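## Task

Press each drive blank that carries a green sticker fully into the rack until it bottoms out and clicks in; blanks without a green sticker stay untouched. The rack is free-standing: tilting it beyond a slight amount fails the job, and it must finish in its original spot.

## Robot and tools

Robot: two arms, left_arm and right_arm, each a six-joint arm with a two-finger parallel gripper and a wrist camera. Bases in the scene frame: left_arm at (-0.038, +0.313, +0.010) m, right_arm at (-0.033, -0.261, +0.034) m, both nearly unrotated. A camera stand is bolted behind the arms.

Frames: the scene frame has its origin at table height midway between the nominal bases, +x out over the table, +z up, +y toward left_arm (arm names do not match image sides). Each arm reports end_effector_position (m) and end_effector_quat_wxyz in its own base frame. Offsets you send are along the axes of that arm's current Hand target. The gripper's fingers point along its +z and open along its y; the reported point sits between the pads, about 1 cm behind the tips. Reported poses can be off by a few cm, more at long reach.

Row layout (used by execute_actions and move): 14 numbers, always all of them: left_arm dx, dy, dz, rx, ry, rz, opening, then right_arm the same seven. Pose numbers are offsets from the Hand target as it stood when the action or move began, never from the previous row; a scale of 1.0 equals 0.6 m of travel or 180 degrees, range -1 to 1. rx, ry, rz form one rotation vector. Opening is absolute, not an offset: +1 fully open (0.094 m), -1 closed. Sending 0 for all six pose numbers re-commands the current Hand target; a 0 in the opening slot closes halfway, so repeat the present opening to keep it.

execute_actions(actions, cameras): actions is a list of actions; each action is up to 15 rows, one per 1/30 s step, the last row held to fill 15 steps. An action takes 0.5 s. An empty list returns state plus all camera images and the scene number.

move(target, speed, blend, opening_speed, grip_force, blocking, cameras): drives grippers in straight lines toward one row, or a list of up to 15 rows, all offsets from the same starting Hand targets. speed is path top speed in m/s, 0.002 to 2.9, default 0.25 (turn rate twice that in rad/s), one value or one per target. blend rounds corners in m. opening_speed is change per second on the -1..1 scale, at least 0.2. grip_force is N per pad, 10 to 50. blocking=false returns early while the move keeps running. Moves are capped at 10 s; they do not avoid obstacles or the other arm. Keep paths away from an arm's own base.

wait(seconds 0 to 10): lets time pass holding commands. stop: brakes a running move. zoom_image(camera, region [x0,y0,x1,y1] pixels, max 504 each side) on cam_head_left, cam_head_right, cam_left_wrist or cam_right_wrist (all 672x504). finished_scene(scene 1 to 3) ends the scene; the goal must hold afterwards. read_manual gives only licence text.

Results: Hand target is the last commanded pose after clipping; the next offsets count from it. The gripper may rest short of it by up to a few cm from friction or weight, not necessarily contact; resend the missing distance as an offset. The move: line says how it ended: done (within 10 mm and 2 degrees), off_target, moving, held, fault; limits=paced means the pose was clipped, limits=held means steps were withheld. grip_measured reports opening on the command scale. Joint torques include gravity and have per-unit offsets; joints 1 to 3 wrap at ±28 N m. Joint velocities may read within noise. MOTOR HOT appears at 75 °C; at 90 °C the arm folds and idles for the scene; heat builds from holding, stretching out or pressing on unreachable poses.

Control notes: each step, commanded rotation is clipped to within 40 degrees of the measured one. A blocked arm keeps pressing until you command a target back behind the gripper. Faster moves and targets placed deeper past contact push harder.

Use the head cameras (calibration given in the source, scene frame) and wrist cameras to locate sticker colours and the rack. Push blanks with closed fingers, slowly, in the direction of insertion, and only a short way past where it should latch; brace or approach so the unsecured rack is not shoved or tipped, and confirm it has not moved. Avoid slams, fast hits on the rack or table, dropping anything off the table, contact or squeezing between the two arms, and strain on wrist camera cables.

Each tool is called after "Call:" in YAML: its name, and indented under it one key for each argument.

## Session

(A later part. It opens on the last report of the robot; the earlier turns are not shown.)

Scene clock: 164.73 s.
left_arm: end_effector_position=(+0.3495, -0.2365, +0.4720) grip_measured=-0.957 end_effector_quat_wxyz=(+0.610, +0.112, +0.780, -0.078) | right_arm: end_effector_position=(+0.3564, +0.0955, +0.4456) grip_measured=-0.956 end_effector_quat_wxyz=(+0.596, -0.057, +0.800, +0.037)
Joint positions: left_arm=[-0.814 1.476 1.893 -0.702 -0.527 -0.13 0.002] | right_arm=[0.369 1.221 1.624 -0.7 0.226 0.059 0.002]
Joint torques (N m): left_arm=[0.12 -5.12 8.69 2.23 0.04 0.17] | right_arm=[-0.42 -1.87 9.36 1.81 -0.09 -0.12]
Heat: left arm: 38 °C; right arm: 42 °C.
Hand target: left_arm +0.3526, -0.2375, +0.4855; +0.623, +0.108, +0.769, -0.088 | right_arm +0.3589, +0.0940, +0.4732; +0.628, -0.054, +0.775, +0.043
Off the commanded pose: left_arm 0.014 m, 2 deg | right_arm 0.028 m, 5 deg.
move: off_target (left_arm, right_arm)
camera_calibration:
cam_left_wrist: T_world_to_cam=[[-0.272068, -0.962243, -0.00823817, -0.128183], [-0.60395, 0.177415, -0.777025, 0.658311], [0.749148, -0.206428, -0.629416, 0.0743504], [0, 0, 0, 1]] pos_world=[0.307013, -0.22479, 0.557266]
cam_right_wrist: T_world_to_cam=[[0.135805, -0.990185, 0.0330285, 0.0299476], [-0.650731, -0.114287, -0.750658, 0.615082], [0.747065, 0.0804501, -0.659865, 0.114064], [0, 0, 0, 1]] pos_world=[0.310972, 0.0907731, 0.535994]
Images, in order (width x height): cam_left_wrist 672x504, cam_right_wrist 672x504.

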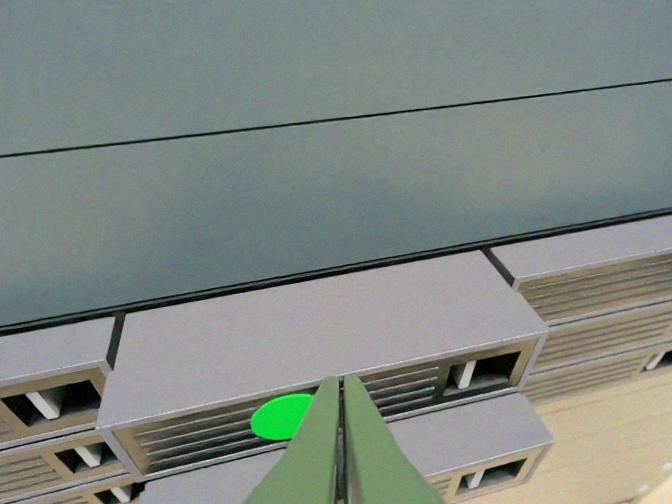

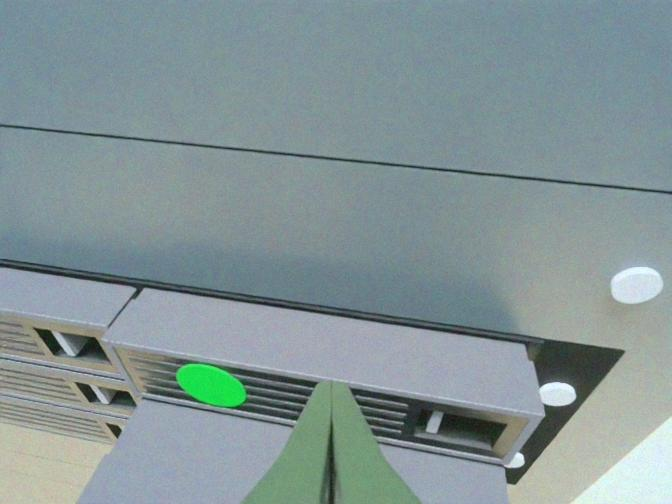

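Call:
move:
  target: [-0.0063, 0.0061, 0.0217, 0, 0, 0, -0.96, -0.0048, -0.0044, 0.0224, 0, 0, 0, -0.96]
  speed: 0.05
  cameras: ["cam_left_wrist", "cam_right_wrist"]

Scene clock: 167.67 s.
left_arm: end_effector_position=(+0.3619, -0.2361, +0.4737) grip_measured=-0.957 end_effector_quat_wxyz=(+0.610, +0.112, +0.781, -0.079) | right_arm: end_effector_position=(+0.3623, +0.0953, +0.4473) grip_measured=-0.956 end_effector_quat_wxyz=(+0.596, -0.060, +0.799, +0.042)
Joint positions: left_arm=[-0.779 1.51 1.932 -0.702 -0.491 -0.121 0.002] | right_arm=[0.347 1.24 1.641 -0.696 0.193 0.055 0.002]
Joint torques (N m): left_arm=[0.51 -5.16 8.85 2.25 0.08 0.16] | right_arm=[-0.85 -0.44 9.73 1.98 -0.01 -0.17]
Heat: left arm: 38 °C; right arm: 42 °C.
Hand target: left_arm +0.3665, -0.2377, +0.4865; +0.623, +0.108, +0.769, -0.088 | right_arm +0.3729, +0.0933, +0.4732; +0.628, -0.054, +0.775, +0.043
Off the commanded pose: left_arm 0.014 m, 2 deg | right_arm 0.028 m, 5 deg.
move: off_target (left_arm, right_arm)
camera_calibration:
cam_left_wrist: T_world_to_cam=[[-0.273199, -0.961935, -0.0066032, -0.124677], [-0.60483, 0.177108, -0.776411, 0.66702], [0.748026, -0.208121, -0.630192, 0.0666563], [0, 0, 0, 1]] pos_world=[0.319511, -0.224193, 0.559064]
cam_right_wrist: T_world_to_cam=[[0.146546, -0.988821, 0.0275354, 0.0272847], [-0.649369, -0.117162, -0.751394, 0.620199], [0.74622, 0.0922331, -0.659279, 0.109713], [0, 0, 0, 1]] pos_world=[0.31687, 0.0895243, 0.537595]
Images, in order (width x height): cam_left_wrist 672x504, cam_right_wrist 672x504.

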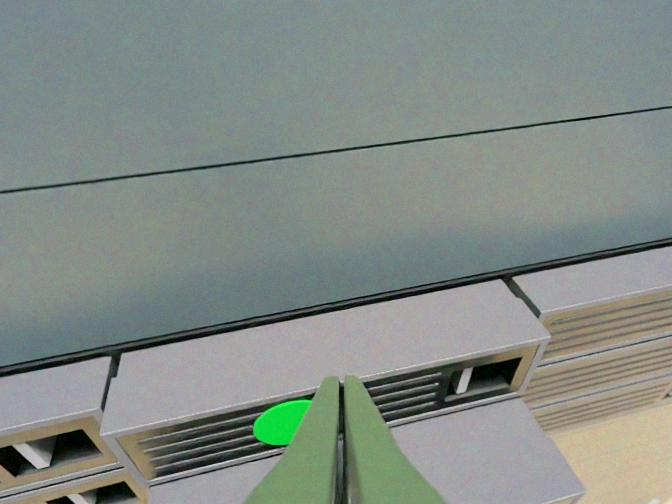

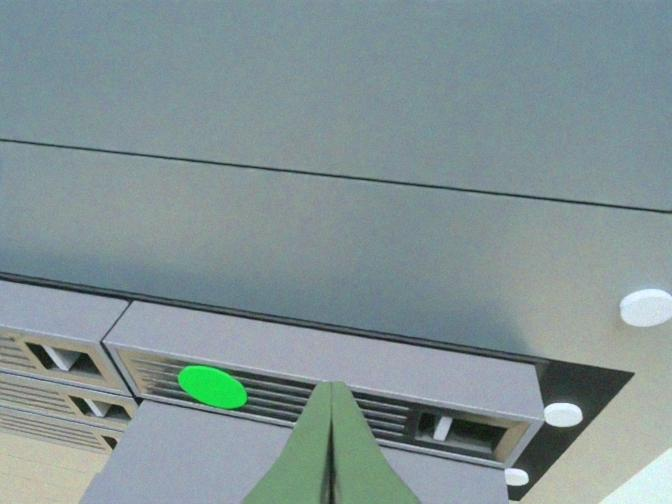

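Call:
move:
  target: [-0.0038, 0.0069, 0.0256, 0, 0, 0, -0.96, -0.0034, -0.0032, 0.016, 0, 0, 0, -0.96]
  speed: 0.05
  cameras: ["cam_left_wrist", "cam_right_wrist"]

Scene clock: 170.50 s.
left_arm: end_effector_position=(+0.3706, -0.2375, +0.4770) grip_measured=-0.957 end_effector_quat_wxyz=(+0.610, +0.117, +0.779, -0.087) | right_arm: end_effector_position=(+0.3623, +0.0953, +0.4478) grip_measured=-0.956 end_effector_quat_wxyz=(+0.592, -0.065, +0.802, +0.047)
Joint positions: left_arm=[-0.749 1.536 1.967 -0.701 -0.445 -0.111 0.002] | right_arm=[0.335 1.248 1.659 -0.715 0.167 0.051 0.002]
Joint torques (N m): left_arm=[1.29 -4.31 8.28 2.42 -0.04 0.17] | right_arm=[-1.16 1.05 9.31 2.28 0.08 -0.15]
Heat: left arm: 38 °C; right arm: 43 °C.
Hand target: left_arm +0.3826, -0.2380, +0.4855; +0.623, +0.108, +0.769, -0.088 | right_arm +0.3829, +0.0927, +0.4732; +0.628, -0.054, +0.775, +0.043
Off the commanded pose: left_arm 0.015 m, 2 deg | right_arm 0.033 m, 5 deg.
move: off_target (left_arm, right_arm)
camera_calibration:
cam_left_wrist: T_world_to_cam=[[-0.290337, -0.956925, 0.00016011, -0.119316], [-0.601145, 0.182261, -0.778078, 0.675772], [0.744533, -0.226001, -0.628168, 0.0580262], [0, 0, 0, 1]] pos_world=[0.328393, -0.224229, 0.562273]
cam_right_wrist: T_world_to_cam=[[0.160137, -0.986781, 0.0249075, 0.0233761], [-0.655188, -0.125131, -0.745031, 0.62069], [0.738299, 0.102988, -0.666565, 0.11519], [0, 0, 0, 1]] pos_world=[0.31788, 0.0888712, 0.538633]
Images, in order (width x height): cam_left_wrist 672x504, cam_right_wrist 672x504.

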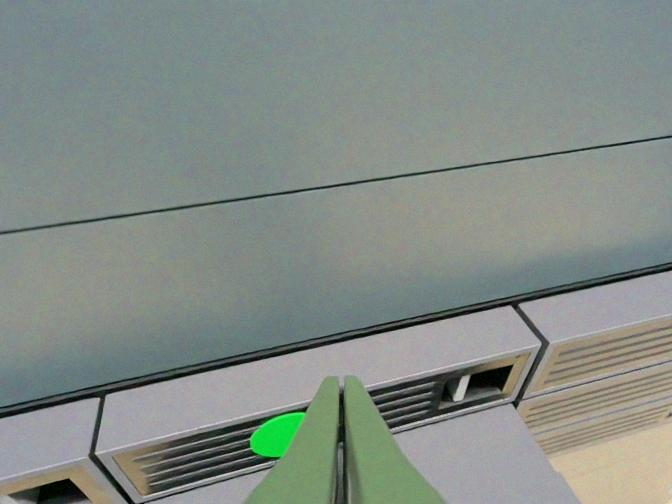

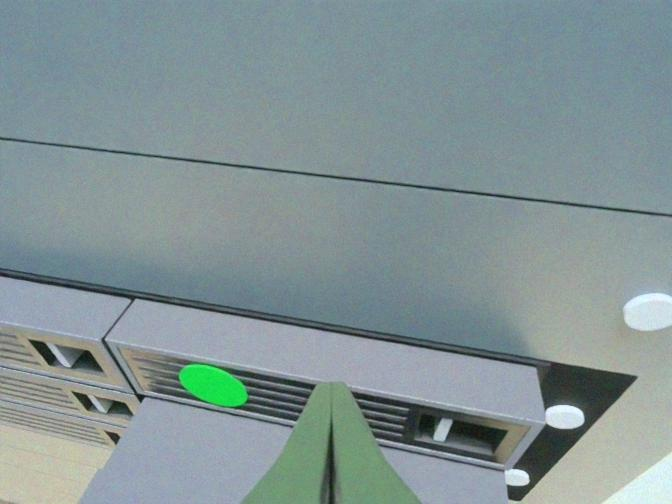

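Call:
move:
  target: [-0.0033, 0.0052, 0.0189, 0, 0, 0, -0.96, -0.0034, -0.0032, 0.016, 0, 0, 0, -0.96]
  speed: 0.05
  cameras: ["cam_left_wrist", "cam_right_wrist"]

Scene clock: 173.20 s.
left_arm: end_effector_position=(+0.3730, -0.2404, +0.4827) grip_measured=-0.957 end_effector_quat_wxyz=(+0.611, +0.124, +0.775, -0.101) | right_arm: end_effector_position=(+0.3630, +0.0949, +0.4480) grip_measured=-0.956 end_effector_quat_wxyz=(+0.588, -0.068, +0.804, +0.052)
Joint positions: left_arm=[-0.734 1.548 1.995 -0.701 -0.401 -0.106 0.002] | right_arm=[0.321 1.255 1.674 -0.73 0.142 0.049 0.002]
Joint torques (N m): left_arm=[1.83 -2.97 8.02 2.56 -0.18 0.23] | right_arm=[-1.31 1.99 9.2 2.52 0.14 -0.14]
Heat: left arm: 38 °C; right arm: 43 °C.
Hand target: left_arm +0.3945, -0.2382, +0.4851; +0.623, +0.108, +0.769, -0.088 | right_arm +0.3929, +0.0922, +0.4732; +0.628, -0.054, +0.775, +0.043
Off the commanded pose: left_arm 0.022 m, 3 deg | right_arm 0.039 m, 6 deg.
move: off_target (left_arm, right_arm)
camera_calibration:
cam_left_wrist: T_world_to_cam=[[-0.317185, -0.948287, 0.0120921, -0.115018], [-0.591956, 0.188005, -0.783736, 0.682888], [0.740933, -0.255747, -0.620976, 0.0499235], [0, 0, 0, 1]] pos_world=[0.330768, -0.224688, 0.567596]
cam_right_wrist: T_world_to_cam=[[0.171607, -0.984941, 0.0210429, 0.0203292], [-0.660572, -0.130886, -0.739265, 0.62113], [0.730886, 0.112963, -0.673086, 0.119474], [0, 0, 0, 1]] pos_world=[0.319491, 0.0878245, 0.539168]
Images, in order (width x height): cam_left_wrist 672x504, cam_right_wrist 672x504.

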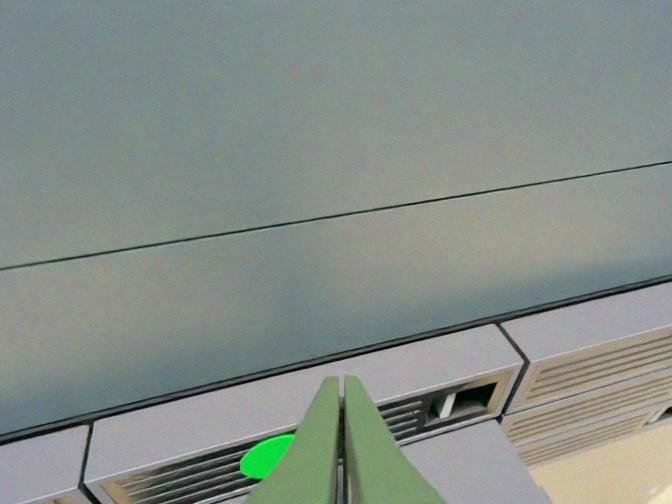

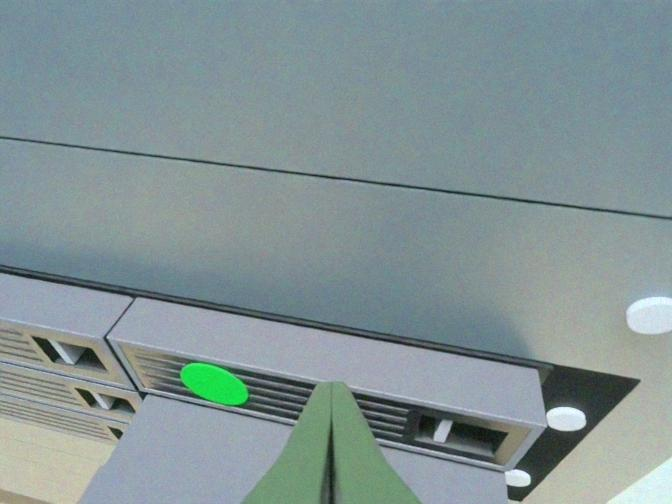

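Call:
move:
  target:
    - [0.0280, -0.0151, -0.0516, 0, 0, 0, -0.96, 0, 0, 0, 0, 0, 0, -0.96]
    - [0.0114, 0.0022, 0.0106, 0, 0, 0, -0.96, 0, 0, 0, 0, 0, 0, -0.96]
  speed: 0.06
  cameras: ["cam_left_wrist", "cam_head_left"]

Scene clock: 180.70 s.
left_arm: end_effector_position=(+0.3709, -0.2415, +0.4638) grip_measured=-0.957 end_effector_quat_wxyz=(+0.596, +0.137, +0.785, -0.097) | right_arm: end_effector_position=(+0.3630, +0.0949, +0.4479) grip_measured=-0.956 end_effector_quat_wxyz=(+0.588, -0.068, +0.804, +0.052)
Joint positions: left_arm=[-0.733 1.525 1.927 -0.699 -0.384 -0.103 0.002] | right_arm=[0.321 1.255 1.674 -0.73 0.142 0.049 0.002]
Joint torques (N m): left_arm=[2.63 -2.15 8.96 2.95 -0.3 0.15] | right_arm=[-1.37 1.87 9.29 2.52 0.13 -0.13]
Motor temperatures (°C): left_arm=[31 33 33 39 33 30 32] | right_arm=[30 33 39 46 30 31 33]
Heat: left arm: 39 °C; right arm: 46 °C.
Hand target: left_arm +0.3995, -0.2382, +0.4771; +0.623, +0.108, +0.769, -0.088 | right_arm +0.3928, +0.0922, +0.4732; +0.628, -0.054, +0.775, +0.043
Off the commanded pose: left_arm 0.032 m, 5 deg | right_arm 0.039 m, 6 deg.
move: off_target (left_arm, right_arm)
camera_calibration:
cam_left_wrist: T_world_to_cam=[[-0.332179, -0.943209, -0.00370255, -0.102437], [-0.614163, 0.219271, -0.758105, 0.670906], [0.715864, -0.249552, -0.652122, 0.0646716], [0, 0, 0, 1]] pos_world=[0.331722, -0.227591, 0.550411]
Images, in order (width x height): cam_head_left 672x504, cam_left_wrist 672x504.

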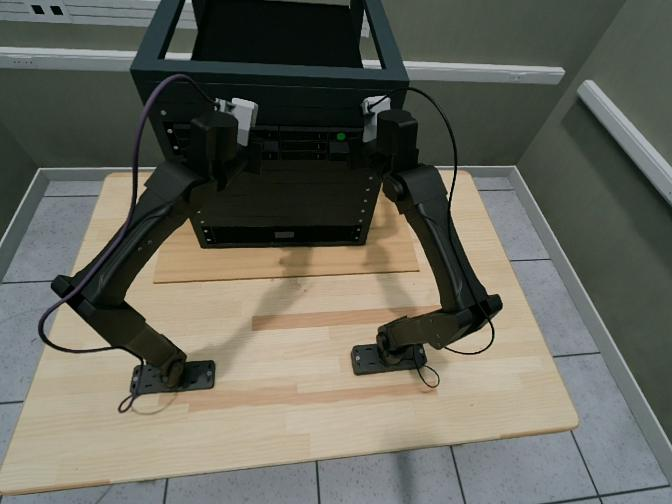

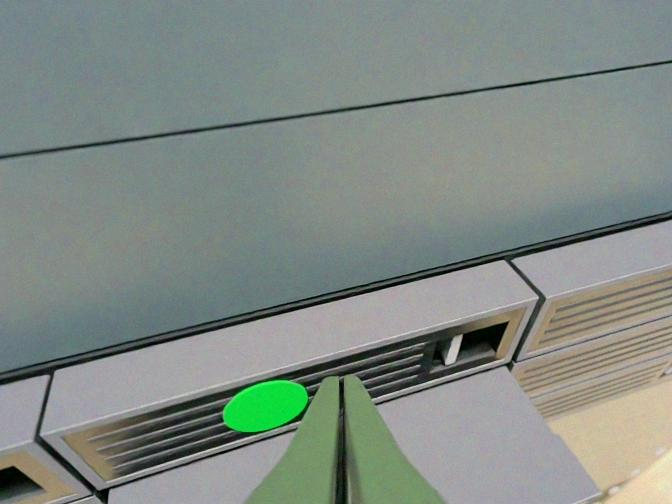

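Call:
move:
  target: [0.0254, -0.0454, -0.1674, 0, 0, 0, -0.96, 0.0292, 0.0331, -0.1695, 0, 0, 0, -0.96]
  speed: 0.1
  cameras: ["all"]

Scene clock: 184.00 s.
left_arm: end_effector_position=(+0.2992, -0.2488, +0.4837) grip_measured=-0.957 end_effector_quat_wxyz=(+0.627, +0.118, +0.764, -0.096) | right_arm: end_effector_position=(+0.2913, +0.1006, +0.4856) grip_measured=-0.956 end_effector_quat_wxyz=(+0.638, -0.057, +0.766, +0.048)
Joint positions: left_arm=[-0.987 1.384 1.824 -0.692 -0.667 -0.157 0.002] | right_arm=[0.562 1.071 1.635 -0.761 0.405 0.079 0.002]
Joint torques (N m): left_arm=[-0.29 -7.17 5.9 1.45 -0.32 -0.17] | right_arm=[0.55 -0.77 4.64 1.04 0.12 0.15]
Heat: left arm: 39 °C; right arm: 45 °C.
Hand target: left_arm +0.2945, -0.2364, +0.4830; +0.623, +0.108, +0.769, -0.088 | right_arm +0.2880, +0.0976, +0.4772; +0.628, -0.054, +0.775, +0.043
Off the commanded pose: left_arm 0.013 m, 2 deg | right_arm 0.010 m, 2 deg.
move: off_target (left_arm)
camera_calibration:
cam_left_wrist: T_world_to_cam=[[-0.303087, -0.952943, 0.00609568, -0.148974], [-0.565379, 0.174664, -0.806126, 0.641032], [0.767128, -0.247772, -0.591713, 0.082987], [0, 0, 0, 1]] pos_world=[0.253612, -0.233367, 0.566765]
cam_right_wrist: T_world_to_cam=[[0.147151, -0.988842, 0.0232094, 0.0438875], [-0.5657, -0.103384, -0.818105, 0.610205], [0.811375, 0.107255, -0.574601, 0.125814], [0, 0, 0, 1]] pos_world=[0.236653, 0.0929894, 0.570486]

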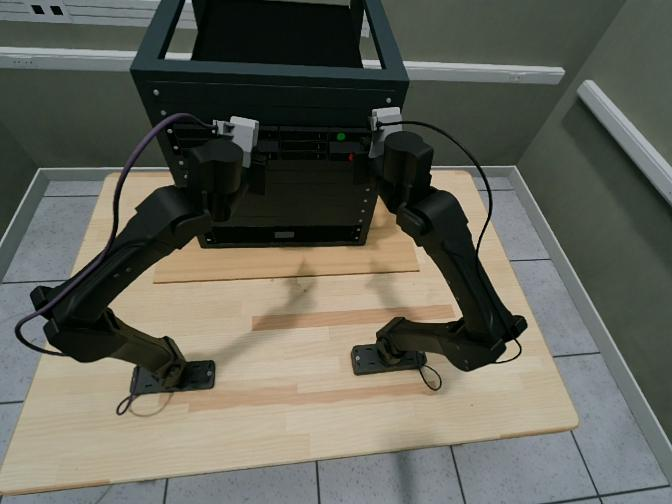

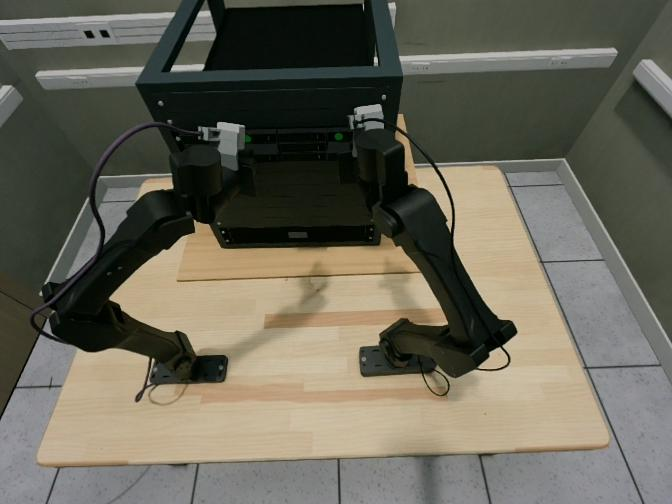

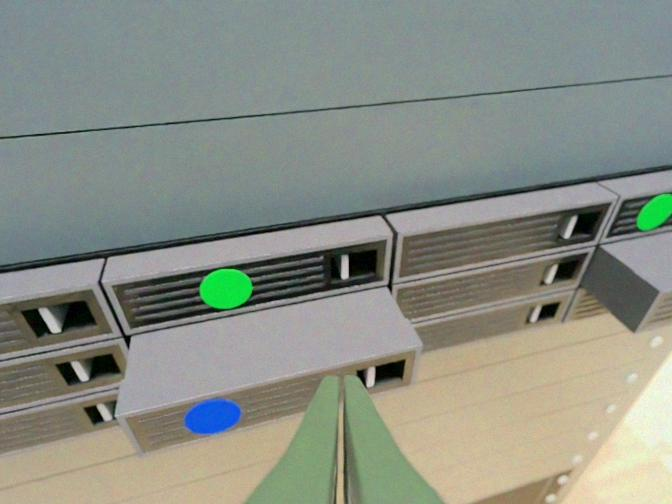

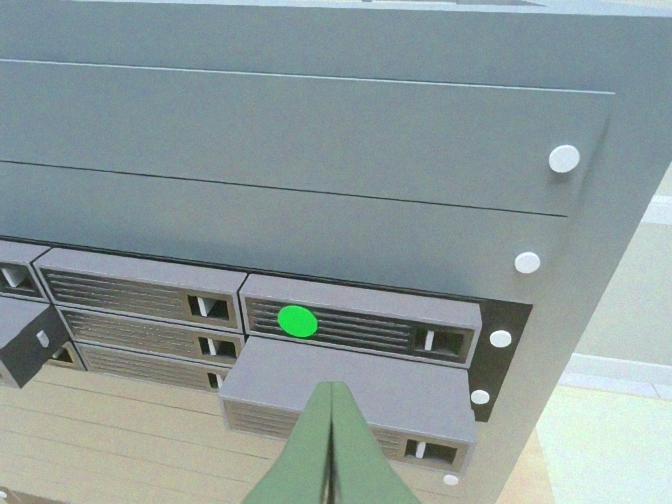

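Call:
zoom_image:
  camera: "cam_right_wrist"
  region: [160, 240, 330, 380]

Call:
zoom_image:
  camera: "cam_left_wrist"
  region: [60, 180, 460, 400]

Call:
zoom_image:
  camera: "cam_head_left"
  region: [180, 90, 400, 260]

Scaled by 2.965.

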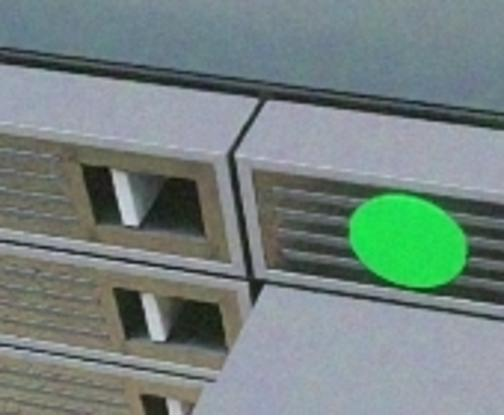

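Scaled by 1.260.

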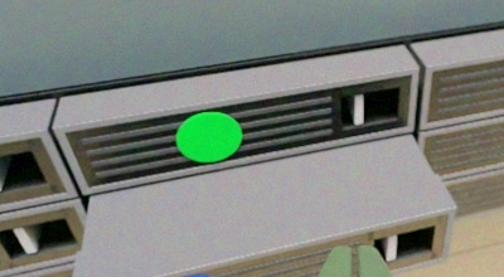

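Scaled by 2.291.

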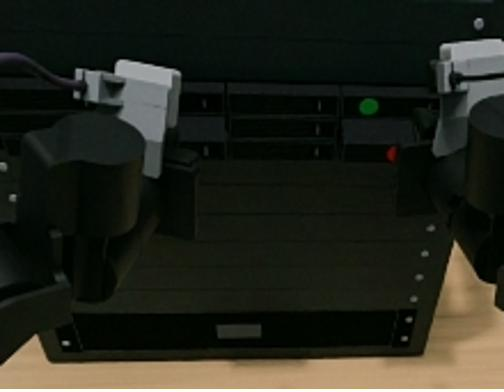

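Call:
zoom_image:
  camera: "cam_head_left"
  region: [180, 220, 240, 265]

Call:
zoom_image:
  camera: "cam_head_left"
  region: [330, 220, 390, 265]

Call:
zoom_image:
  camera: "cam_head_right"
  region: [200, 220, 260, 265]

Call:
zoom_image:
  camera: "cam_head_right"
  region: [350, 220, 410, 265]

Scaled by 8.400.

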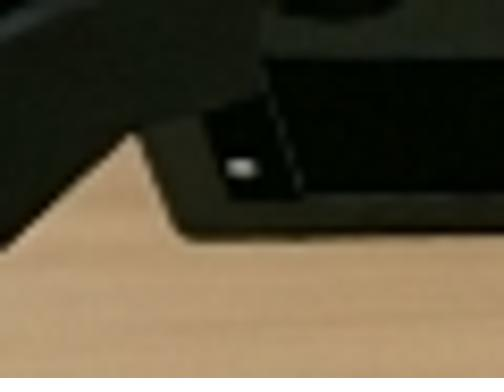

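Scaled by 8.400.

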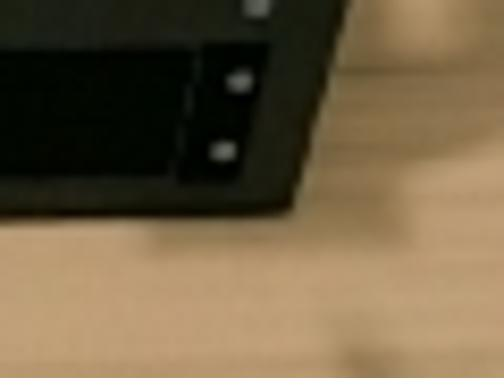

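Scaled by 8.400.

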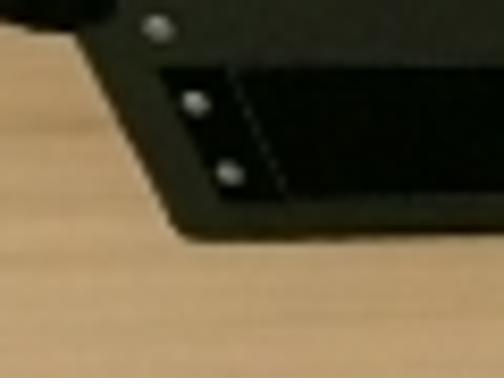

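Scaled by 8.400.

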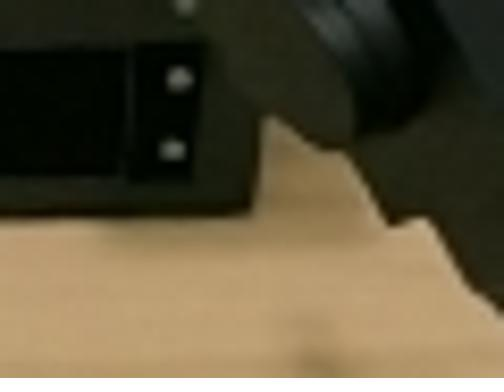

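Call:
zoom_image:
  camera: "cam_left_wrist"
  region: [340, 190, 440, 290]

Call:
zoom_image:
  camera: "cam_left_wrist"
  region: [60, 240, 160, 340]

Call:
zoom_image:
  camera: "cam_right_wrist"
  region: [195, 250, 295, 350]

Scaled by 5.040.

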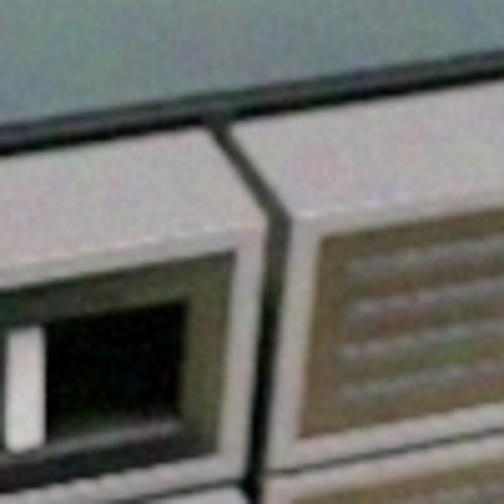

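Scaled by 5.040.

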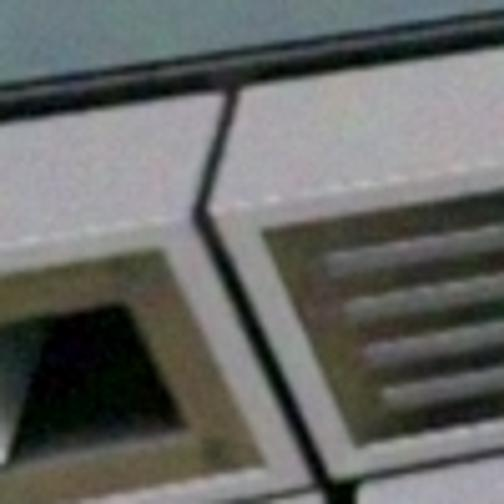

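Scaled by 5.040.

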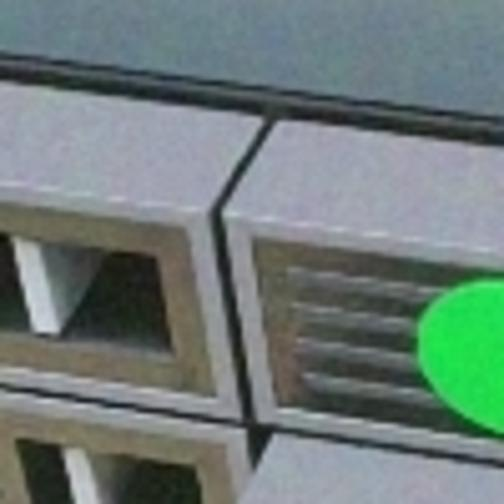

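Call:
finished_scene:
  scene: 3

The scene is finished: the task was done.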